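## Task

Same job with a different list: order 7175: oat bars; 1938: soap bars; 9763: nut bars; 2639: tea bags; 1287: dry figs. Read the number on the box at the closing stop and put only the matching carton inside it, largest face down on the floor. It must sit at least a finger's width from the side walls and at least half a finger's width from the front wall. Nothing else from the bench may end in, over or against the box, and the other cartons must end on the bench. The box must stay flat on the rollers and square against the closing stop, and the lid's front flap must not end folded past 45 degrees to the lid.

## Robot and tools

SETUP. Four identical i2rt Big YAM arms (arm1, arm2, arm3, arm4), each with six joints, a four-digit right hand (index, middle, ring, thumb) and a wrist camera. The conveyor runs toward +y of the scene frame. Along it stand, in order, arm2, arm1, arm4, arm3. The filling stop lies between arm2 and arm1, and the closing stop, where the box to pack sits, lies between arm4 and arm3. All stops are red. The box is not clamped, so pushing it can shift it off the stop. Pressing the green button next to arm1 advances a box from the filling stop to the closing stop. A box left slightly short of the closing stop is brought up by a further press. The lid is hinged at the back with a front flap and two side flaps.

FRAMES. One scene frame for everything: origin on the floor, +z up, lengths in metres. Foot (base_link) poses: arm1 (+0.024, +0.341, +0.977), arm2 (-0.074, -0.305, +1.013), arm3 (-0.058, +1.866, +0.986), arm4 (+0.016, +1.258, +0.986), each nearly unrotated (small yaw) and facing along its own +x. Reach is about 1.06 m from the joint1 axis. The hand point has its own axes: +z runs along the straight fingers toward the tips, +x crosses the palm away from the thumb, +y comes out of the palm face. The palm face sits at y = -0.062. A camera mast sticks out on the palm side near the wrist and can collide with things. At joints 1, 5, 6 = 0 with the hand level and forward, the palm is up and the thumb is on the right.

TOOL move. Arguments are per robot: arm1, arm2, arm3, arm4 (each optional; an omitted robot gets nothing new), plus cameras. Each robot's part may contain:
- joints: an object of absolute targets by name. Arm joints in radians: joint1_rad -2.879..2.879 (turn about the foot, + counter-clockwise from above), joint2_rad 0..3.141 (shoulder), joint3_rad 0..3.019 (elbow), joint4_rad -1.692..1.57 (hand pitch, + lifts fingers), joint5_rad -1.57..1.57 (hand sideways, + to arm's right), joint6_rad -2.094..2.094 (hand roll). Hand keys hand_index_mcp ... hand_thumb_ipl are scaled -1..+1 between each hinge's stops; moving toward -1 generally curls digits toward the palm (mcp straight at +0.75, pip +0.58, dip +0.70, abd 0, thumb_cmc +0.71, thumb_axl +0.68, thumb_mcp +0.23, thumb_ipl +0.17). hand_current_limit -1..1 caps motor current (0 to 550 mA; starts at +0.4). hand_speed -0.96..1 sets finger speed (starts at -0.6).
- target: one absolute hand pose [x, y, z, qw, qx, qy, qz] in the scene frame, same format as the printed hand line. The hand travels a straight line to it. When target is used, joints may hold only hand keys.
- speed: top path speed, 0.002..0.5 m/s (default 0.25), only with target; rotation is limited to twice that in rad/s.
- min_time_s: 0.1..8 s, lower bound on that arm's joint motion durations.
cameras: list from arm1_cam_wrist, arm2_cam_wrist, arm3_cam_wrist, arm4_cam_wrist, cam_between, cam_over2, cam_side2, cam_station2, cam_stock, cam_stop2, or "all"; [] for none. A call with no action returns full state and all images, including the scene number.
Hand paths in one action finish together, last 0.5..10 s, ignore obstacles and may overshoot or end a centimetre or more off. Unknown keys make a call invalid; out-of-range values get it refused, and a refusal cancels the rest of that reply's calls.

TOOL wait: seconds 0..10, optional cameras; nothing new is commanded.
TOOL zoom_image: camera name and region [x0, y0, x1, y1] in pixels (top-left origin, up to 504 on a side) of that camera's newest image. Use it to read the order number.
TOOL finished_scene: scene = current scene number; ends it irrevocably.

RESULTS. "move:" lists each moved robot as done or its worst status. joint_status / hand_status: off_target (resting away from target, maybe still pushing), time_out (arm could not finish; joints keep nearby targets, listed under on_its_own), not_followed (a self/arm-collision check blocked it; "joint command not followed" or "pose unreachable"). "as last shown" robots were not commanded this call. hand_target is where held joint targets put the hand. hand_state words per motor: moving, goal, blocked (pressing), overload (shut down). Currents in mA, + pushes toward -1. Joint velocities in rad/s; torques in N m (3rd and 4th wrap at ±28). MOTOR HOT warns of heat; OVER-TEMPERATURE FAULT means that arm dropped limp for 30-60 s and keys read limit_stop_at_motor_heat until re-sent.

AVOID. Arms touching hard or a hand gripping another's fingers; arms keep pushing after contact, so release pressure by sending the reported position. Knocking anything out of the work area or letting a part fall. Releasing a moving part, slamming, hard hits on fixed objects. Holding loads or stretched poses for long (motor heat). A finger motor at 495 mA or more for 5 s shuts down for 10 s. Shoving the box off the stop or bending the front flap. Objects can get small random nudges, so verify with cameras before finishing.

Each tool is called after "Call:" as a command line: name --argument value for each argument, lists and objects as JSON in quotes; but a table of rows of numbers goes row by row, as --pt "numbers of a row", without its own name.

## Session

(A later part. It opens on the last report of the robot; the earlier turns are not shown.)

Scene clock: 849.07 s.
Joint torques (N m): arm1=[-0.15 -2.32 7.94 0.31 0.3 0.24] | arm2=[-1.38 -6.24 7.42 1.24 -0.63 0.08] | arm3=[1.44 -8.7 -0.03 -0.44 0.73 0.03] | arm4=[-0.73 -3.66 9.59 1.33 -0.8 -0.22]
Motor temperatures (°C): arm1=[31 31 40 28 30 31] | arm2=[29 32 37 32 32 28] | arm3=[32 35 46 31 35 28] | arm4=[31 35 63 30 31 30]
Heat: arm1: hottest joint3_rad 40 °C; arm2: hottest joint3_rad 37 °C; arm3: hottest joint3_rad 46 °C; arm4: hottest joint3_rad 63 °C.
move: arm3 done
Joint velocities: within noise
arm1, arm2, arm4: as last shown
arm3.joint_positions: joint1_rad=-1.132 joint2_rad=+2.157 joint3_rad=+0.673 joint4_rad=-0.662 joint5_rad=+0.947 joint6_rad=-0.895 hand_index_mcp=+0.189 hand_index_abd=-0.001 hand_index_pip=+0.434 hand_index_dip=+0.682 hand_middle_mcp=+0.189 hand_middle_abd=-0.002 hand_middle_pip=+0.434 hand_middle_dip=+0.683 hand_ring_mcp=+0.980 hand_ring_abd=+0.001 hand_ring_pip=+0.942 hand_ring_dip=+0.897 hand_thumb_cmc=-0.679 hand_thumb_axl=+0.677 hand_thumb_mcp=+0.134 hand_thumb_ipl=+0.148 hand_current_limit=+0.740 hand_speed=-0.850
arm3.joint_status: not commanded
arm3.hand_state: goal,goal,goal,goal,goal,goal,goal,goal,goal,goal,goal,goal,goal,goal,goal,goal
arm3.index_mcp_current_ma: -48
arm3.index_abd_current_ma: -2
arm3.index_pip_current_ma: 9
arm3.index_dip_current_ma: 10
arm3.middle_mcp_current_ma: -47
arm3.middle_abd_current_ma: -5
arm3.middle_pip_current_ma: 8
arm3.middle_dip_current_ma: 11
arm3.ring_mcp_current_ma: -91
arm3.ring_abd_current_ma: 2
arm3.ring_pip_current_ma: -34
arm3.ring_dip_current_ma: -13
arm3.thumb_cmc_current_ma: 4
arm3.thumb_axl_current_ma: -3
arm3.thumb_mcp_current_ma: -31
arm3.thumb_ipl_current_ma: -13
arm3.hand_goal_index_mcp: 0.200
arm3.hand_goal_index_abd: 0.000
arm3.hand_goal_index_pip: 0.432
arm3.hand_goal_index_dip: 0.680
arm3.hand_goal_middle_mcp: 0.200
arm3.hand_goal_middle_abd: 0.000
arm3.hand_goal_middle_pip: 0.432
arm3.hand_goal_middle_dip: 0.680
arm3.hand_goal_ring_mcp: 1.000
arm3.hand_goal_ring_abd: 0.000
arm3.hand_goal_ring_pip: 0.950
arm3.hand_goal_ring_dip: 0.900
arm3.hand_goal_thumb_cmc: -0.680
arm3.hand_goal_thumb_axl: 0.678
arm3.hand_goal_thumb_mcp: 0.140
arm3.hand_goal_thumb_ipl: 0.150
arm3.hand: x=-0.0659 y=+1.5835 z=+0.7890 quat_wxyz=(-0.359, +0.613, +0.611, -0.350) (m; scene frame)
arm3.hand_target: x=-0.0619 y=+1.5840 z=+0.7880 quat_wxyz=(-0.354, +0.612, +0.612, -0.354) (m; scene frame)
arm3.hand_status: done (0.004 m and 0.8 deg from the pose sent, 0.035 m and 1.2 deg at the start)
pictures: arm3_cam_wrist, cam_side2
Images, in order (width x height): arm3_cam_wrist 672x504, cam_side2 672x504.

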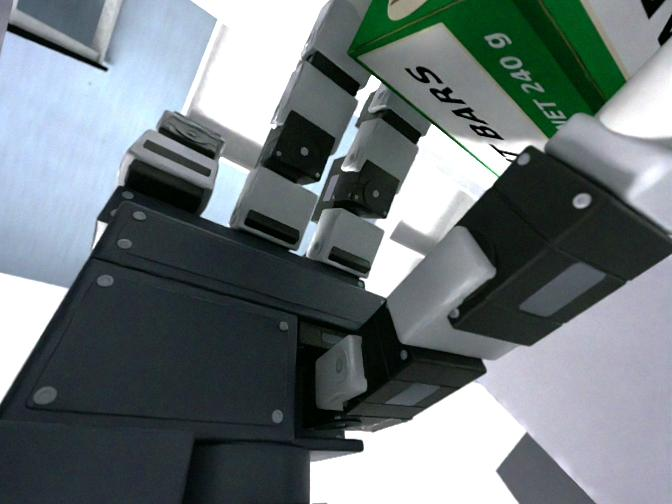

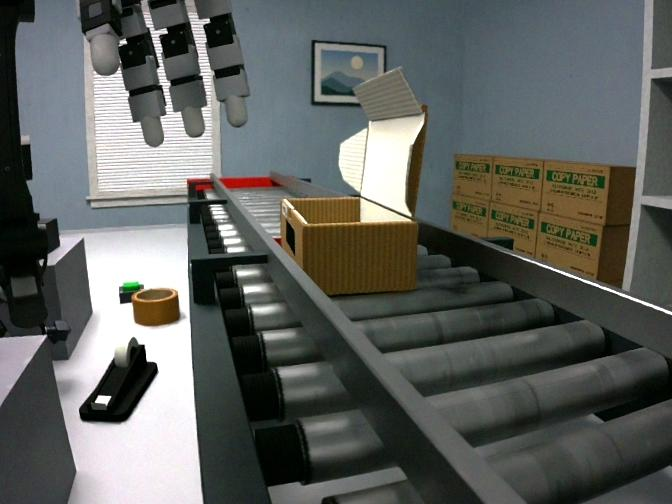

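Call:
move --arm3 '{"target": [-0.0555, 1.584, 0.787, -0.3536, 0.6124, 0.6124, -0.3536], "speed": 0.04}'

Call:
move --arm3 '{"joints": {"hand_index_mcp": 0.05, "hand_middle_mcp": 0.05, "hand_thumb_mcp": -0.02, "hand_thumb_ipl": 0.08}}' --cameras '["arm3_cam_wrist"]'

Call:
move --arm3 '{"joints": {"hand_index_mcp": -0.08, "hand_middle_mcp": -0.08, "hand_thumb_mcp": -0.26, "hand_thumb_ipl": 0.04}}' --cameras '["arm3_cam_wrist", "cam_between"]'

Scene clock: 852.63 s.
Joint torques (N m): arm1=[-0.15 -2.32 7.95 0.32 0.3 0.25] | arm2=[-1.9 -5.77 7.24 1.28 -0.72 0.09] | arm3=[1.38 -8 0.99 -1.2 0.72 0.07] | arm4=[-0.91 -3.78 9.61 1.29 -0.79 -0.2]
Motor temperatures (°C): arm1=[31 31 40 28 30 31] | arm2=[29 32 37 32 32 28] | arm3=[32 35 45 31 35 28] | arm4=[31 35 63 30 31 30]
Heat: arm1: hottest joint3_rad 40 °C; arm2: hottest joint3_rad 37 °C; arm3: hottest joint3_rad 45 °C; arm4: hottest joint3_rad 63 °C.
move: arm3 done
Joint velocities: within noise
arm1, arm2, arm4: as last shown
arm3.joint_positions: joint1_rad=-1.112 joint2_rad=+2.157 joint3_rad=+0.673 joint4_rad=-0.668 joint5_rad=+0.935 joint6_rad=-0.866 hand_index_mcp=+0.189 hand_index_abd=-0.001 hand_index_pip=+0.434 hand_index_dip=+0.682 hand_middle_mcp=+0.189 hand_middle_abd=-0.002 hand_middle_pip=+0.434 hand_middle_dip=+0.683 hand_ring_mcp=+0.980 hand_ring_abd=+0.001 hand_ring_pip=+0.942 hand_ring_dip=+0.897 hand_thumb_cmc=-0.679 hand_thumb_axl=+0.677 hand_thumb_mcp=+0.134 hand_thumb_ipl=+0.148 hand_current_limit=+0.740 hand_speed=-0.850
arm3.joint_status: not commanded
arm3.hand_state: goal,goal,goal,goal,goal,goal,goal,goal,goal,goal,goal,goal,goal,goal,goal,goal
arm3.index_mcp_current_ma: -48
arm3.index_abd_current_ma: -2
arm3.index_pip_current_ma: 9
arm3.index_dip_current_ma: 10
arm3.middle_mcp_current_ma: -47
arm3.middle_abd_current_ma: -5
arm3.middle_pip_current_ma: 8
arm3.middle_dip_current_ma: 11
arm3.ring_mcp_current_ma: -91
arm3.ring_abd_current_ma: 2
arm3.ring_pip_current_ma: -34
arm3.ring_dip_current_ma: -13
arm3.thumb_cmc_current_ma: 4
arm3.thumb_axl_current_ma: -3
arm3.thumb_mcp_current_ma: -31
arm3.thumb_ipl_current_ma: -13
arm3.hand_goal_index_mcp: 0.200
arm3.hand_goal_index_abd: 0.000
arm3.hand_goal_index_pip: 0.432
arm3.hand_goal_index_dip: 0.680
arm3.hand_goal_middle_mcp: 0.200
arm3.hand_goal_middle_abd: 0.000
arm3.hand_goal_middle_pip: 0.432
arm3.hand_goal_middle_dip: 0.680
arm3.hand_goal_ring_mcp: 1.000
arm3.hand_goal_ring_abd: 0.000
arm3.hand_goal_ring_pip: 0.950
arm3.hand_goal_ring_dip: 0.900
arm3.hand_goal_thumb_cmc: -0.680
arm3.hand_goal_thumb_axl: 0.678
arm3.hand_goal_thumb_mcp: 0.140
arm3.hand_goal_thumb_ipl: 0.150
arm3.hand: x=-0.0596 y=+1.5833 z=+0.7890 quat_wxyz=(-0.352, +0.617, +0.609, -0.353) (m; scene frame)
arm3.hand_target: x=-0.0556 y=+1.5840 z=+0.7870 quat_wxyz=(-0.353, +0.612, +0.612, -0.353) (m; scene frame)
arm3.hand_status: done (0.005 m and 0.7 deg from the pose sent, 0.011 m and 0.8 deg at the start)
pictures: none

Scene clock: 853.43 s.
Joint torques (N m): arm1=[-0.15 -2.26 7.95 0.31 0.3 0.25] | arm2=[-1.38 -6.07 7.5 1.32 -0.69 0.11] | arm3=[1.49 -8 0.99 -1.22 0.72 0.05] | arm4=[-0.91 -3.72 9.69 1.26 -0.79 -0.19]
Motor temperatures (°C): arm1=[31 31 40 28 30 31] | arm2=[29 32 37 32 32 28] | arm3=[32 35 45 31 35 28] | arm4=[31 35 63 30 31 30]
Heat: arm1: hottest joint3_rad 40 °C; arm2: hottest joint3_rad 37 °C; arm3: hottest joint3_rad 45 °C; arm4: hottest joint3_rad 63 °C.
move: arm3 off_target
Joint velocities: within noise
arm1.joint_positions: joint1_rad=+0.308 joint2_rad=+0.808 joint3_rad=+0.654 joint4_rad=-1.138 joint5_rad=+0.603 joint6_rad=-1.211 hand_index_mcp=+0.219 hand_index_abd=+0.001 hand_index_pip=+0.434 hand_index_dip=+0.682 hand_middle_mcp=+0.219 hand_middle_abd=+0.001 hand_middle_pip=+0.434 hand_middle_dip=+0.683 hand_ring_mcp=+0.268 hand_ring_abd=+0.000 hand_ring_pip=+0.433 hand_ring_dip=+0.554 hand_thumb_cmc=-0.681 hand_thumb_axl=+0.677 hand_thumb_mcp=+0.126 hand_thumb_ipl=+0.149 hand_current_limit=+0.400 hand_speed=-0.850
arm1.joint_status: not commanded
arm1.hand_state: goal,goal,goal,goal,goal,goal,goal,goal,goal,goal,goal,goal,goal,goal,goal,goal
arm1.index_mcp_current_ma: 0
arm1.index_abd_current_ma: 0
arm1.index_pip_current_ma: 0
arm1.index_dip_current_ma: 0
arm1.middle_mcp_current_ma: 0
arm1.middle_abd_current_ma: 0
arm1.middle_pip_current_ma: 0
arm1.middle_dip_current_ma: 0
arm1.ring_mcp_current_ma: 0
arm1.ring_abd_current_ma: 0
arm1.ring_pip_current_ma: 0
arm1.ring_dip_current_ma: 0
arm1.thumb_cmc_current_ma: 0
arm1.thumb_axl_current_ma: 0
arm1.thumb_mcp_current_ma: -1
arm1.thumb_ipl_current_ma: 0
arm1.hand_goal_index_mcp: 0.220
arm1.hand_goal_index_abd: 0.000
arm1.hand_goal_index_pip: 0.432
arm1.hand_goal_index_dip: 0.680
arm1.hand_goal_middle_mcp: 0.220
arm1.hand_goal_middle_abd: 0.000
arm1.hand_goal_middle_pip: 0.432
arm1.hand_goal_middle_dip: 0.680
arm1.hand_goal_ring_mcp: 0.270
arm1.hand_goal_ring_abd: 0.000
arm1.hand_goal_ring_pip: 0.432
arm1.hand_goal_ring_dip: 0.552
arm1.hand_goal_thumb_cmc: -0.680
arm1.hand_goal_thumb_axl: 0.678
arm1.hand_goal_thumb_mcp: 0.130
arm1.hand_goal_thumb_ipl: 0.150
arm1.hand: x=+0.3258 y=+0.4082 z=+1.1356 quat_wxyz=(+0.226, +0.046, +0.946, -0.228) (m; scene frame)
arm1.hand_target: x=+0.3232 y=+0.4048 z=+1.1350 quat_wxyz=(+0.223, +0.053, +0.946, -0.227) (m; scene frame)
arm1.hand_status: not commanded
arm2.joint_positions: joint1_rad=-0.590 joint2_rad=+1.208 joint3_rad=+0.808 joint4_rad=-1.211 joint5_rad=-0.802 joint6_rad=+1.190 hand_index_mcp=+0.214 hand_index_abd=+0.003 hand_index_pip=+0.434 hand_index_dip=+0.683 hand_middle_mcp=+0.215 hand_middle_abd=+0.001 hand_middle_pip=+0.434 hand_middle_dip=+0.683 hand_ring_mcp=+0.263 hand_ring_abd=-0.002 hand_ring_pip=+0.434 hand_ring_dip=+0.555 hand_thumb_cmc=-0.696 hand_thumb_axl=+0.680 hand_thumb_mcp=+0.125 hand_thumb_ipl=+0.148 hand_current_limit=+0.400 hand_speed=-0.850
arm2.joint_status: not commanded
arm2.hand_state: goal,goal,goal,goal,goal,goal,goal,goal,goal,goal,goal,goal,goal,goal,goal,goal
arm2.index_mcp_current_ma: -2
arm2.index_abd_current_ma: 0
arm2.index_pip_current_ma: 0
arm2.index_dip_current_ma: 1
arm2.middle_mcp_current_ma: -2
arm2.middle_abd_current_ma: 0
arm2.middle_pip_current_ma: 0
arm2.middle_dip_current_ma: 0
arm2.ring_mcp_current_ma: -3
arm2.ring_abd_current_ma: 0
arm2.ring_pip_current_ma: 0
arm2.ring_dip_current_ma: 1
arm2.thumb_cmc_current_ma: 1
arm2.thumb_axl_current_ma: 0
arm2.thumb_mcp_current_ma: -2
arm2.thumb_ipl_current_ma: -1
arm2.hand_goal_index_mcp: 0.220
arm2.hand_goal_index_abd: 0.000
arm2.hand_goal_index_pip: 0.432
arm2.hand_goal_index_dip: 0.680
arm2.hand_goal_middle_mcp: 0.220
arm2.hand_goal_middle_abd: 0.000
arm2.hand_goal_middle_pip: 0.432
arm2.hand_goal_middle_dip: 0.680
arm2.hand_goal_ring_mcp: 0.270
arm2.hand_goal_ring_abd: 0.000
arm2.hand_goal_ring_pip: 0.432
arm2.hand_goal_ring_dip: 0.552
arm2.hand_goal_thumb_cmc: -0.700
arm2.hand_goal_thumb_axl: 0.678
arm2.hand_goal_thumb_mcp: 0.130
arm2.hand_goal_thumb_ipl: 0.150
arm2.hand: x=+0.2028 y=-0.4427 z=+1.1155 quat_wxyz=(-0.348, +0.910, -0.140, +0.179) (m; scene frame)
arm2.hand_target: x=+0.2002 y=-0.4451 z=+1.1147 quat_wxyz=(-0.344, +0.909, -0.147, +0.183) (m; scene frame)
arm2.hand_status: not commanded
arm3.joint_positions: joint1_rad=-1.111 joint2_rad=+2.157 joint3_rad=+0.673 joint4_rad=-0.668 joint5_rad=+0.935 joint6_rad=-0.865 hand_index_mcp=+0.064 hand_index_abd=-0.001 hand_index_pip=+0.437 hand_index_dip=+0.682 hand_middle_mcp=+0.062 hand_middle_abd=-0.001 hand_middle_pip=+0.437 hand_middle_dip=+0.683 hand_ring_mcp=+0.980 hand_ring_abd=+0.001 hand_ring_pip=+0.942 hand_ring_dip=+0.897 hand_thumb_cmc=-0.679 hand_thumb_axl=+0.677 hand_thumb_mcp=+0.021 hand_thumb_ipl=+0.086 hand_current_limit=+0.740 hand_speed=-0.850
arm3.joint_status: hand_thumb_mcp off_target (ended at +0.021, target -0.020); the others done
arm3.hand_state: goal,goal,goal,goal,goal,goal,goal,goal,goal,goal,goal,goal,goal,goal,blocked,goal
arm3.index_mcp_current_ma: 63
arm3.index_abd_current_ma: -2
arm3.index_pip_current_ma: 19
arm3.index_dip_current_ma: 10
arm3.middle_mcp_current_ma: 55
arm3.middle_abd_current_ma: -5
arm3.middle_pip_current_ma: 19
arm3.middle_dip_current_ma: 12
arm3.ring_mcp_current_ma: -91
arm3.ring_abd_current_ma: 2
arm3.ring_pip_current_ma: -34
arm3.ring_dip_current_ma: -13
arm3.thumb_cmc_current_ma: 5
arm3.thumb_axl_current_ma: -3
arm3.thumb_mcp_current_ma: 238
arm3.thumb_ipl_current_ma: 34
arm3.hand_goal_index_mcp: 0.050
arm3.hand_goal_index_abd: 0.000
arm3.hand_goal_index_pip: 0.432
arm3.hand_goal_index_dip: 0.680
arm3.hand_goal_middle_mcp: 0.050
arm3.hand_goal_middle_abd: 0.000
arm3.hand_goal_middle_pip: 0.432
arm3.hand_goal_middle_dip: 0.680
arm3.hand_goal_ring_mcp: 1.000
arm3.hand_goal_ring_abd: 0.000
arm3.hand_goal_ring_pip: 0.950
arm3.hand_goal_ring_dip: 0.900
arm3.hand_goal_thumb_cmc: -0.680
arm3.hand_goal_thumb_axl: 0.678
arm3.hand_goal_thumb_mcp: -0.020
arm3.hand_goal_thumb_ipl: 0.080
arm3.hand: x=-0.0594 y=+1.5833 z=+0.7890 quat_wxyz=(-0.352, +0.617, +0.609, -0.353) (m; scene frame)
arm3.hand_target: x=-0.0556 y=+1.5840 z=+0.7870 quat_wxyz=(-0.353, +0.612, +0.612, -0.354) (m; scene frame)
arm3.hand_status: not commanded
arm4.joint_positions: joint1_rad=-0.391 joint2_rad=+0.911 joint3_rad=+0.899 joint4_rad=-1.318 joint5_rad=-0.952 joint6_rad=+1.613 hand_index_mcp=+0.215 hand_index_abd=+0.002 hand_index_pip=+0.434 hand_index_dip=+0.683 hand_middle_mcp=+0.214 hand_middle_abd=+0.001 hand_middle_pip=+0.434 hand_middle_dip=+0.683 hand_ring_mcp=+0.266 hand_ring_abd=+0.000 hand_ring_pip=+0.433 hand_ring_dip=+0.555 hand_thumb_cmc=-0.678 hand_thumb_axl=+0.678 hand_thumb_mcp=+0.126 hand_thumb_ipl=+0.151 hand_current_limit=+0.400 hand_speed=-0.850
arm4.joint_status: not commanded
arm4.hand_state: goal,goal,goal,goal,goal,goal,goal,goal,goal,goal,goal,goal,goal,goal,goal,goal
arm4.index_mcp_current_ma: -2
arm4.index_abd_current_ma: 0
arm4.index_pip_current_ma: 0
arm4.index_dip_current_ma: 1
arm4.middle_mcp_current_ma: -2
arm4.middle_abd_current_ma: 0
arm4.middle_pip_current_ma: 0
arm4.middle_dip_current_ma: 1
arm4.ring_mcp_current_ma: -1
arm4.ring_abd_current_ma: 0
arm4.ring_pip_current_ma: 0
arm4.ring_dip_current_ma: 0
arm4.thumb_cmc_current_ma: 0
arm4.thumb_axl_current_ma: 0
arm4.thumb_mcp_current_ma: -2
arm4.thumb_ipl_current_ma: 0
arm4.hand_goal_index_mcp: 0.220
arm4.hand_goal_index_abd: 0.000
arm4.hand_goal_index_pip: 0.432
arm4.hand_goal_index_dip: 0.680
arm4.hand_goal_middle_mcp: 0.220
arm4.hand_goal_middle_abd: 0.000
arm4.hand_goal_middle_pip: 0.432
arm4.hand_goal_middle_dip: 0.680
arm4.hand_goal_ring_mcp: 0.270
arm4.hand_goal_ring_abd: 0.000
arm4.hand_goal_ring_pip: 0.432
arm4.hand_goal_ring_dip: 0.552
arm4.hand_goal_thumb_cmc: -0.680
arm4.hand_goal_thumb_axl: 0.678
arm4.hand_goal_thumb_mcp: 0.130
arm4.hand_goal_thumb_ipl: 0.150
arm4.hand: x=+0.2903 y=+1.2775 z=+1.2097 quat_wxyz=(-0.447, +0.878, -0.081, +0.153) (m; scene frame)
arm4.hand_target: x=+0.2948 y=+1.2731 z=+1.2130 quat_wxyz=(-0.442, +0.878, -0.073, +0.170) (m; scene frame)
arm4.hand_status: not commanded
pictures: arm3_cam_wrist
Images, in order (width x height): arm3_cam_wrist 672x504.

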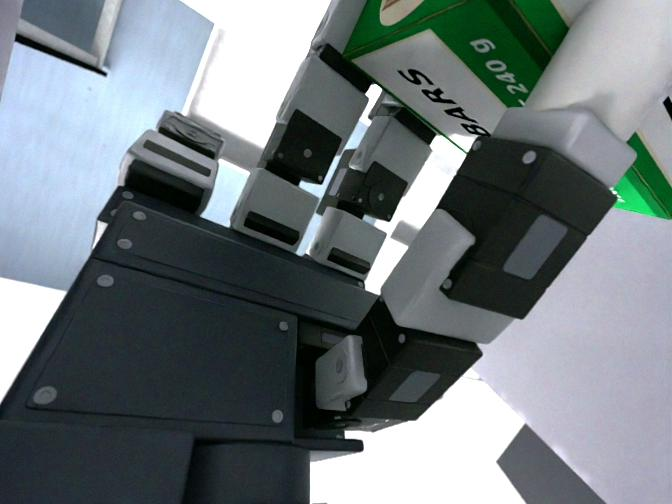

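Scene clock: 854.20 s.
Joint torques (N m): arm1=[-0.09 -2.32 7.95 0.31 0.3 0.25] | arm2=[-1.73 -5.66 7.38 1.17 -0.66 0.08] | arm3=[1.44 -8 0.99 -1.13 0.68 0.03] | arm4=[-0.44 -3.49 9.65 1.21 -0.79 -0.23]
Motor temperatures (°C): arm1=[31 31 40 28 30 31] | arm2=[29 32 37 32 32 28] | arm3=[32 35 45 31 35 28] | arm4=[31 35 63 30 31 30]
Heat: arm1: hottest joint3_rad 40 °C; arm2: hottest joint3_rad 37 °C; arm3: hottest joint3_rad 45 °C; arm4: hottest joint3_rad 63 °C.
move: arm3 off_target
Joint velocities: arm1=[0.005 -0.015 -0.002 0.002 0.007 -0.154] | arm2=[within noise] | arm3=[within noise] | arm4=[within noise]
arm1, arm2, arm4: as last shown
arm3.joint_positions: joint1_rad=-1.111 joint2_rad=+2.157 joint3_rad=+0.673 joint4_rad=-0.670 joint5_rad=+0.936 joint6_rad=-0.863 hand_index_mcp=+0.044 hand_index_abd=-0.001 hand_index_pip=+0.458 hand_index_dip=+0.689 hand_middle_mcp=+0.042 hand_middle_abd=-0.001 hand_middle_pip=+0.458 hand_middle_dip=+0.691 hand_ring_mcp=+0.980 hand_ring_abd=+0.001 hand_ring_pip=+0.942 hand_ring_dip=+0.897 hand_thumb_cmc=-0.679 hand_thumb_axl=+0.677 hand_thumb_mcp=+0.018 hand_thumb_ipl=+0.080 hand_current_limit=+0.740 hand_speed=-0.850
arm3.joint_status: hand_index_mcp off_target (ended at +0.044, target -0.080); hand_middle_mcp off_target (ended at +0.042, target -0.080); hand_thumb_mcp off_target (ended at +0.018, target -0.260); hand_thumb_ipl off_target (ended at +0.080, target +0.040)
arm3.hand_state: blocked,goal,blocked,goal,blocked,goal,blocked,goal,goal,goal,goal,goal,goal,goal,blocked,blocked
arm3.index_mcp_current_ma: 479
arm3.index_abd_current_ma: -2
arm3.index_pip_current_ma: 115
arm3.index_dip_current_ma: 39
arm3.middle_mcp_current_ma: 479
arm3.middle_abd_current_ma: -5
arm3.middle_pip_current_ma: 114
arm3.middle_dip_current_ma: 46
arm3.ring_mcp_current_ma: -91
arm3.ring_abd_current_ma: 2
arm3.ring_pip_current_ma: -34
arm3.ring_dip_current_ma: -13
arm3.thumb_cmc_current_ma: 6
arm3.thumb_axl_current_ma: -3
arm3.thumb_mcp_current_ma: 478
arm3.thumb_ipl_current_ma: 241
arm3.hand_goal_index_mcp: -0.080
arm3.hand_goal_index_abd: 0.000
arm3.hand_goal_index_pip: 0.432
arm3.hand_goal_index_dip: 0.680
arm3.hand_goal_middle_mcp: -0.080
arm3.hand_goal_middle_abd: 0.000
arm3.hand_goal_middle_pip: 0.432
arm3.hand_goal_middle_dip: 0.680
arm3.hand_goal_ring_mcp: 1.000
arm3.hand_goal_ring_abd: 0.000
arm3.hand_goal_ring_pip: 0.950
arm3.hand_goal_ring_dip: 0.900
arm3.hand_goal_thumb_cmc: -0.680
arm3.hand_goal_thumb_axl: 0.678
arm3.hand_goal_thumb_mcp: -0.260
arm3.hand_goal_thumb_ipl: 0.040
arm3.hand: x=-0.0597 y=+1.5836 z=+0.7893 quat_wxyz=(-0.353, +0.617, +0.609, -0.353) (m; scene frame)
arm3.hand_target: x=-0.0556 y=+1.5840 z=+0.7871 quat_wxyz=(-0.354, +0.612, +0.612, -0.354) (m; scene frame)
arm3.hand_status: not commanded
pictures: arm3_cam_wrist, cam_between
Images, in order (width x height): arm3_cam_wrist 672x504, cam_between 672x504.

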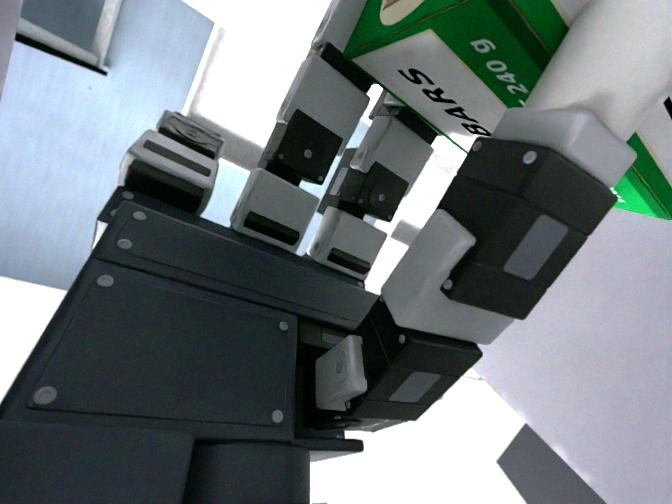

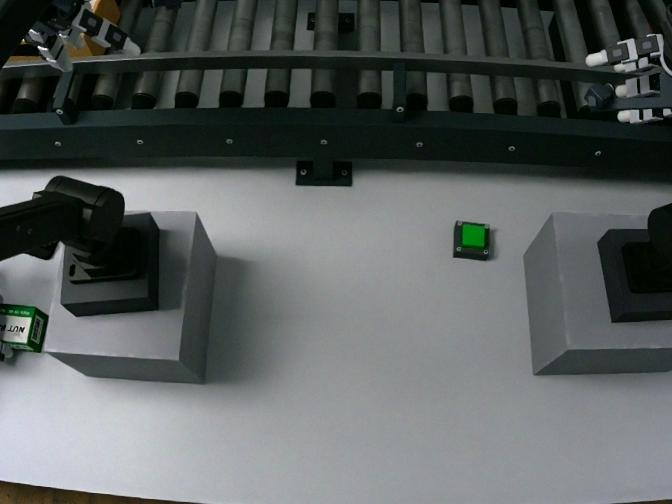

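Call:
move --arm3 '{"target": [-0.056, 1.584, 0.95, -0.3536, 0.6124, 0.6124, -0.3536], "speed": 0.1}' --cameras '["arm3_cam_wrist", "cam_between"]'

Call:
zoom_image --camera "cam_between" --region '[0, 260, 100, 400]'

Scene clock: 858.17 s.
Joint torques (N m): arm1=[-0.09 -2.32 7.94 0.31 0.3 0.24] | arm2=[-1.67 -6.12 7.49 1.17 -0.65 0.06] | arm3=[1.49 -7.53 5.01 -1.42 0.86 0.1] | arm4=[-0.56 -3.96 9.66 1.39 -0.73 -0.23]
Motor temperatures (°C): arm1=[31 31 40 28 30 31] | arm2=[29 32 37 32 32 28] | arm3=[32 35 45 31 35 28] | arm4=[31 35 62 30 31 30]
Heat: arm1: hottest joint3_rad 40 °C; arm2: hottest joint3_rad 37 °C; arm3: hottest joint3_rad 45 °C; arm4: hottest joint3_rad 62 °C.
move: arm3 off_target
Joint velocities: within noise
arm1, arm2, arm4: as last shown
arm3.joint_positions: joint1_rad=-1.107 joint2_rad=+1.640 joint3_rad=+0.628 joint4_rad=-1.176 joint5_rad=+0.927 joint6_rad=-0.863 hand_index_mcp=+0.012 hand_index_abd=-0.005 hand_index_pip=+0.460 hand_index_dip=+0.691 hand_middle_mcp=+0.020 hand_middle_abd=-0.001 hand_middle_pip=+0.460 hand_middle_dip=+0.679 hand_ring_mcp=+0.980 hand_ring_abd=+0.001 hand_ring_pip=+0.942 hand_ring_dip=+0.897 hand_thumb_cmc=-0.665 hand_thumb_axl=+0.681 hand_thumb_mcp=+0.025 hand_thumb_ipl=+0.080 hand_current_limit=+0.740 hand_speed=-0.850
arm3.joint_status: not commanded
arm3.hand_state: blocked,goal,blocked,goal,blocked,goal,blocked,goal,goal,goal,goal,goal,goal,goal,blocked,blocked
arm3.index_mcp_current_ma: 461
arm3.index_abd_current_ma: -18
arm3.index_pip_current_ma: 120
arm3.index_dip_current_ma: 45
arm3.middle_mcp_current_ma: 479
arm3.middle_abd_current_ma: -4
arm3.middle_pip_current_ma: 124
arm3.middle_dip_current_ma: -2
arm3.ring_mcp_current_ma: -91
arm3.ring_abd_current_ma: 2
arm3.ring_pip_current_ma: -34
arm3.ring_dip_current_ma: -13
arm3.thumb_cmc_current_ma: 64
arm3.thumb_axl_current_ma: 15
arm3.thumb_mcp_current_ma: 478
arm3.thumb_ipl_current_ma: 241
arm3.hand_goal_index_mcp: -0.080
arm3.hand_goal_index_abd: 0.000
arm3.hand_goal_index_pip: 0.432
arm3.hand_goal_index_dip: 0.680
arm3.hand_goal_middle_mcp: -0.080
arm3.hand_goal_middle_abd: 0.000
arm3.hand_goal_middle_pip: 0.432
arm3.hand_goal_middle_dip: 0.680
arm3.hand_goal_ring_mcp: 1.000
arm3.hand_goal_ring_abd: 0.000
arm3.hand_goal_ring_pip: 0.950
arm3.hand_goal_ring_dip: 0.900
arm3.hand_goal_thumb_cmc: -0.680
arm3.hand_goal_thumb_axl: 0.678
arm3.hand_goal_thumb_mcp: -0.260
arm3.hand_goal_thumb_ipl: 0.040
arm3.on_its_own: hand_index_mcp moved -0.032 toward your old target -0.080; hand_middle_mcp moved -0.022 toward your old target -0.080
arm3.hand: x=-0.0625 y=+1.5917 z=+0.9426 quat_wxyz=(-0.364, +0.610, +0.613, -0.345) (m; scene frame)
arm3.hand_target: x=-0.0561 y=+1.5841 z=+0.9498 quat_wxyz=(-0.353, +0.612, +0.613, -0.353) (m; scene frame)
arm3.hand_status: off_target (0.013 m and 1.6 deg from the pose sent, 0.161 m and 0.7 deg at the start)
pictures: arm3_cam_wrist, cam_between
Images, in order (width x height): arm3_cam_wrist 672x504, cam_between 672x504.

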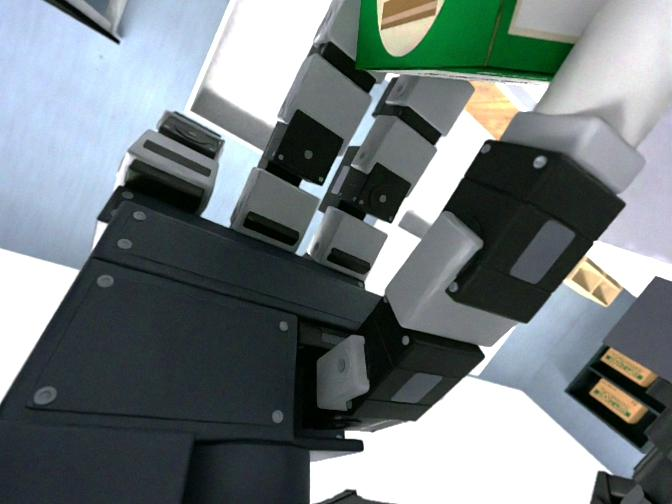

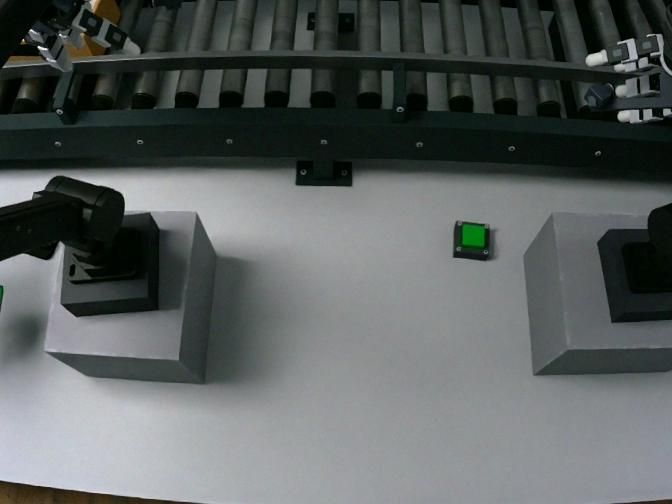

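Scaled by 3.600 from the camera's 672x504 image, which has a finer 960x720 frame.

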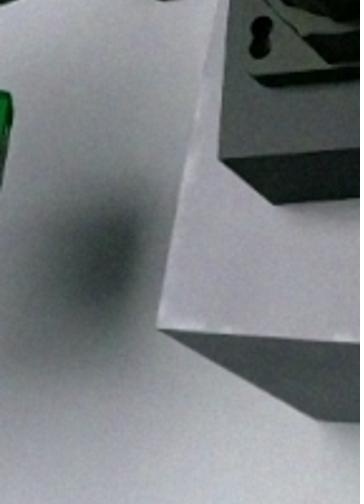

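Call:
move --arm3 '{"target": [-0.056, 1.584, 0.86, -0.3536, 0.6124, 0.6124, -0.3536], "speed": 0.08}' --cameras '["cam_between", "cam_side2"]'

Call:
zoom_image --camera "cam_between" --region '[0, 260, 100, 400]'

Call:
zoom_image --camera "cam_side2" --region '[0, 200, 200, 400]'

Scene clock: 868.80 s.
Joint torques (N m): arm1=[-0.09 -2.26 7.95 0.31 0.3 0.25] | arm2=[-1.38 -6.07 7.38 1.17 -0.69 0.1] | arm3=[1.32 -7.3 2.3 -0.5 0.96 0.06] | arm4=[-0.97 -4.19 9.65 1.35 -0.8 -0.2]
Motor temperatures (°C): arm1=[31 31 40 28 29 31] | arm2=[29 32 37 32 32 28] | arm3=[32 34 44 31 35 28] | arm4=[31 34 62 30 31 30]
Heat: arm1: hottest joint3_rad 40 °C; arm2: hottest joint3_rad 37 °C; arm3: hottest joint3_rad 44 °C; arm4: hottest joint3_rad 62 °C.
move: arm3 done
Joint velocities: within noise
arm1, arm2, arm4: as last shown
arm3.joint_positions: joint1_rad=-1.107 joint2_rad=+1.910 joint3_rad=+0.628 joint4_rad=-0.895 joint5_rad=+0.927 joint6_rad=-0.863 hand_index_mcp=+0.012 hand_index_abd=-0.005 hand_index_pip=+0.460 hand_index_dip=+0.691 hand_middle_mcp=+0.020 hand_middle_abd=-0.001 hand_middle_pip=+0.460 hand_middle_dip=+0.679 hand_ring_mcp=+0.980 hand_ring_abd=+0.001 hand_ring_pip=+0.942 hand_ring_dip=+0.897 hand_thumb_cmc=-0.665 hand_thumb_axl=+0.681 hand_thumb_mcp=+0.025 hand_thumb_ipl=+0.080 hand_current_limit=+0.740 hand_speed=-0.850
arm3.joint_status: not commanded
arm3.hand_state: blocked,goal,blocked,goal,blocked,goal,blocked,goal,goal,goal,goal,goal,goal,goal,blocked,blocked
arm3.index_mcp_current_ma: 461
arm3.index_abd_current_ma: -18
arm3.index_pip_current_ma: 120
arm3.index_dip_current_ma: 45
arm3.middle_mcp_current_ma: 478
arm3.middle_abd_current_ma: -4
arm3.middle_pip_current_ma: 124
arm3.middle_dip_current_ma: -2
arm3.ring_mcp_current_ma: -91
arm3.ring_abd_current_ma: 2
arm3.ring_pip_current_ma: -34
arm3.ring_dip_current_ma: -13
arm3.thumb_cmc_current_ma: 64
arm3.thumb_axl_current_ma: 15
arm3.thumb_mcp_current_ma: 479
arm3.thumb_ipl_current_ma: 241
arm3.hand_goal_index_mcp: -0.080
arm3.hand_goal_index_abd: 0.000
arm3.hand_goal_index_pip: 0.432
arm3.hand_goal_index_dip: 0.680
arm3.hand_goal_middle_mcp: -0.080
arm3.hand_goal_middle_abd: 0.000
arm3.hand_goal_middle_pip: 0.432
arm3.hand_goal_middle_dip: 0.680
arm3.hand_goal_ring_mcp: 1.000
arm3.hand_goal_ring_abd: 0.000
arm3.hand_goal_ring_pip: 0.950
arm3.hand_goal_ring_dip: 0.900
arm3.hand_goal_thumb_cmc: -0.680
arm3.hand_goal_thumb_axl: 0.678
arm3.hand_goal_thumb_mcp: -0.260
arm3.hand_goal_thumb_ipl: 0.040
arm3.hand: x=-0.0600 y=+1.5883 z=+0.8609 quat_wxyz=(-0.360, +0.612, +0.612, -0.346) (m; scene frame)
arm3.hand_target: x=-0.0560 y=+1.5840 z=+0.8601 quat_wxyz=(-0.353, +0.612, +0.612, -0.354) (m; scene frame)
arm3.hand_status: done (0.006 m and 1.1 deg from the pose sent, 0.083 m and 1.6 deg at the start)
pictures: cam_between, cam_side2
Images, in order (width x height): cam_between 672x504, cam_side2 672x504.

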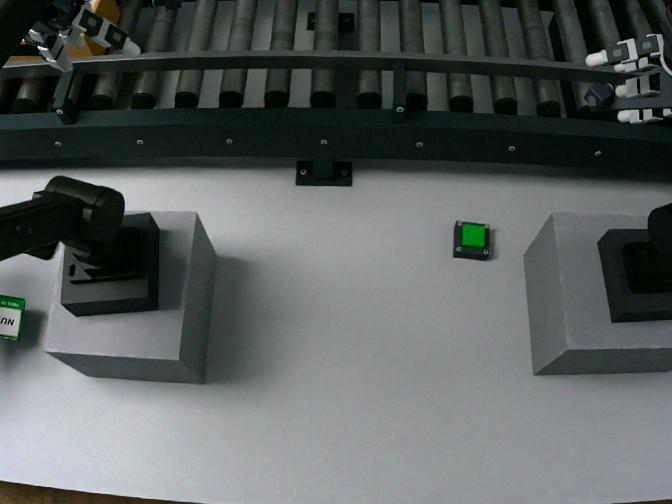

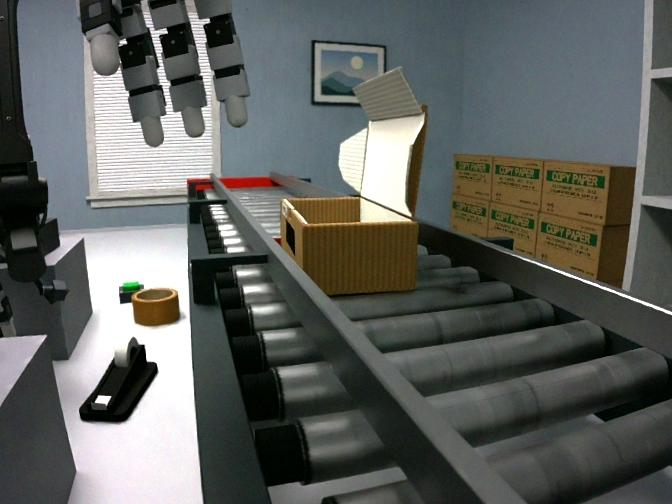

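Scaled by 3.600 from the camera's 672x504 image, which has a finer 960x720 frame.

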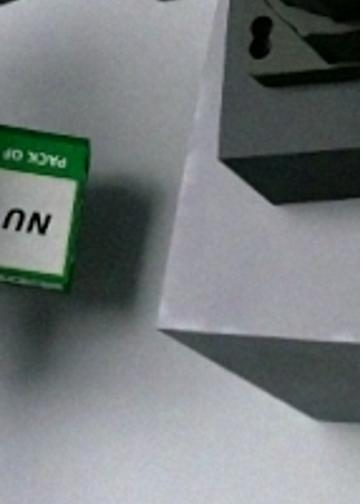

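Scaled by 2.520 from the camera's 672x504 image, which has a finer 960x720 frame.

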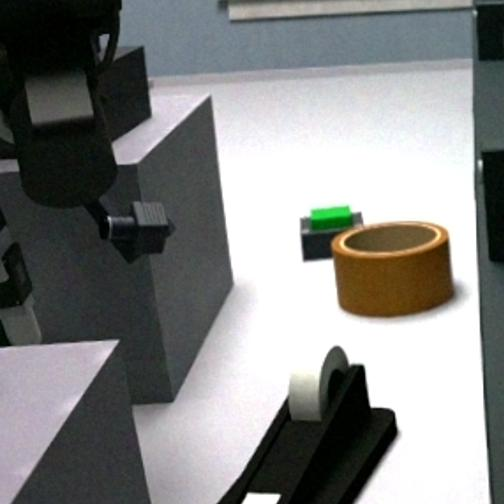

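Call:
move --arm3 '{"target": [-0.056, 1.584, 0.787, -0.3536, 0.6124, 0.6124, -0.3536], "speed": 0.03}' --cameras '["arm3_cam_wrist", "cam_between"]'

Call:
zoom_image --camera "cam_between" --region '[0, 260, 100, 400]'

Scene clock: 873.53 s.
Joint torques (N m): arm1=[-0.15 -2.32 7.95 0.31 0.3 0.24] | arm2=[-1.61 -6.71 7.32 1.16 -0.69 0.06] | arm3=[0.97 -6.77 1.24 -0.17 0.65 0.01] | arm4=[-1.32 -3.66 9.54 1.32 -0.8 -0.24]
Motor temperatures (°C): arm1=[31 31 40 28 29 31] | arm2=[29 32 37 32 32 28] | arm3=[32 34 43 31 35 28] | arm4=[31 34 62 30 31 30]
Heat: arm1: hottest joint3_rad 40 °C; arm2: hottest joint3_rad 37 °C; arm3: hottest joint3_rad 43 °C; arm4: hottest joint3_rad 62 °C.
move: arm3 done
Joint velocities: within noise
arm1, arm2, arm4: as last shown
arm3.joint_positions: joint1_rad=-1.106 joint2_rad=+2.141 joint3_rad=+0.670 joint4_rad=-0.697 joint5_rad=+0.937 joint6_rad=-0.863 hand_index_mcp=+0.001 hand_index_abd=+0.001 hand_index_pip=+0.460 hand_index_dip=+0.687 hand_middle_mcp=+0.002 hand_middle_abd=-0.004 hand_middle_pip=+0.460 hand_middle_dip=+0.685 hand_ring_mcp=+0.980 hand_ring_abd=+0.001 hand_ring_pip=+0.942 hand_ring_dip=+0.897 hand_thumb_cmc=-0.681 hand_thumb_axl=+0.679 hand_thumb_mcp=+0.044 hand_thumb_ipl=+0.080 hand_current_limit=+0.740 hand_speed=-0.850
arm3.joint_status: not commanded
arm3.hand_state: blocked,goal,blocked,goal,blocked,goal,blocked,goal,goal,goal,goal,goal,goal,goal,blocked,blocked
arm3.index_mcp_current_ma: 402
arm3.index_abd_current_ma: 3
arm3.index_pip_current_ma: 120
arm3.index_dip_current_ma: 27
arm3.middle_mcp_current_ma: 406
arm3.middle_abd_current_ma: -13
arm3.middle_pip_current_ma: 124
arm3.middle_dip_current_ma: 19
arm3.ring_mcp_current_ma: -91
arm3.ring_abd_current_ma: 2
arm3.ring_pip_current_ma: -34
arm3.ring_dip_current_ma: -13
arm3.thumb_cmc_current_ma: -6
arm3.thumb_axl_current_ma: 4
arm3.thumb_mcp_current_ma: 478
arm3.thumb_ipl_current_ma: 241
arm3.hand_goal_index_mcp: -0.080
arm3.hand_goal_index_abd: 0.000
arm3.hand_goal_index_pip: 0.432
arm3.hand_goal_index_dip: 0.680
arm3.hand_goal_middle_mcp: -0.080
arm3.hand_goal_middle_abd: 0.000
arm3.hand_goal_middle_pip: 0.432
arm3.hand_goal_middle_dip: 0.680
arm3.hand_goal_ring_mcp: 1.000
arm3.hand_goal_ring_abd: 0.000
arm3.hand_goal_ring_pip: 0.950
arm3.hand_goal_ring_dip: 0.900
arm3.hand_goal_thumb_cmc: -0.680
arm3.hand_goal_thumb_axl: 0.678
arm3.hand_goal_thumb_mcp: -0.260
arm3.hand_goal_thumb_ipl: 0.040
arm3.hand: x=-0.0594 y=+1.5855 z=+0.7949 quat_wxyz=(-0.357, +0.612, +0.611, -0.352) (m; scene frame)
arm3.hand_target: x=-0.0560 y=+1.5841 z=+0.7872 quat_wxyz=(-0.354, +0.612, +0.612, -0.353) (m; scene frame)
arm3.hand_status: done (0.009 m and 0.4 deg from the pose sent, 0.074 m and 1.1 deg at the start)
pictures: arm3_cam_wrist, cam_between
Images, in order (width x height): arm3_cam_wrist 672x504, cam_between 672x504.

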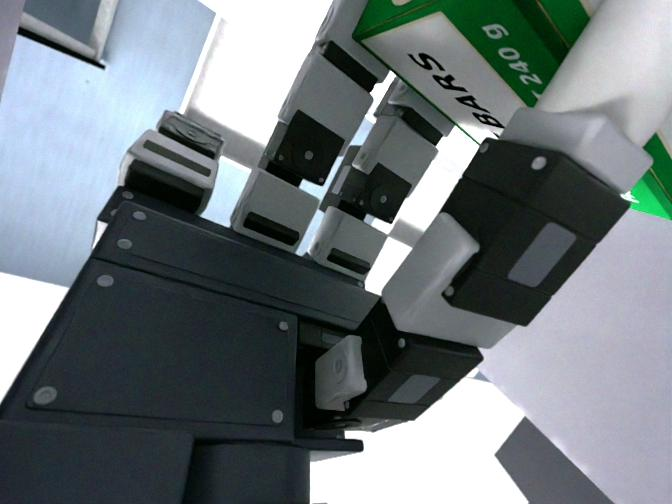

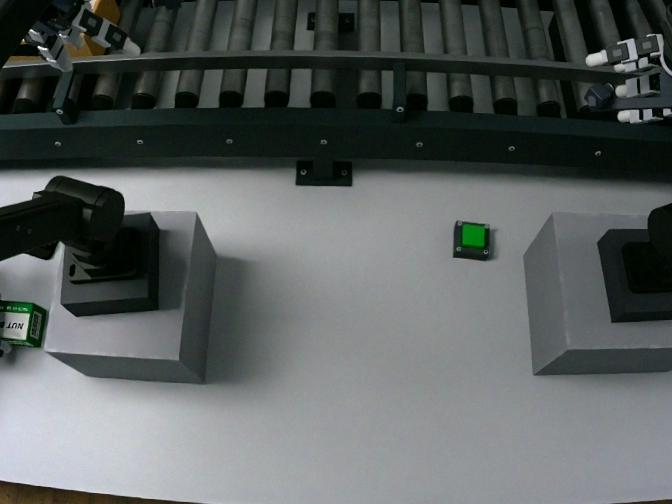

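Scaled by 3.600 from the camera's 672x504 image, which has a finer 960x720 frame.

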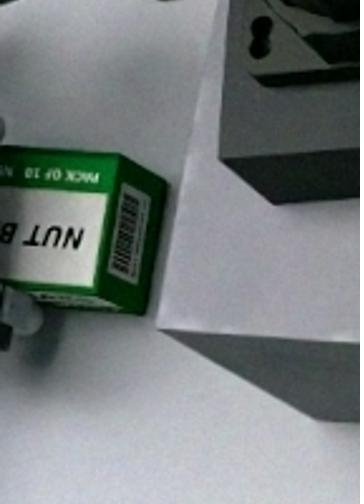

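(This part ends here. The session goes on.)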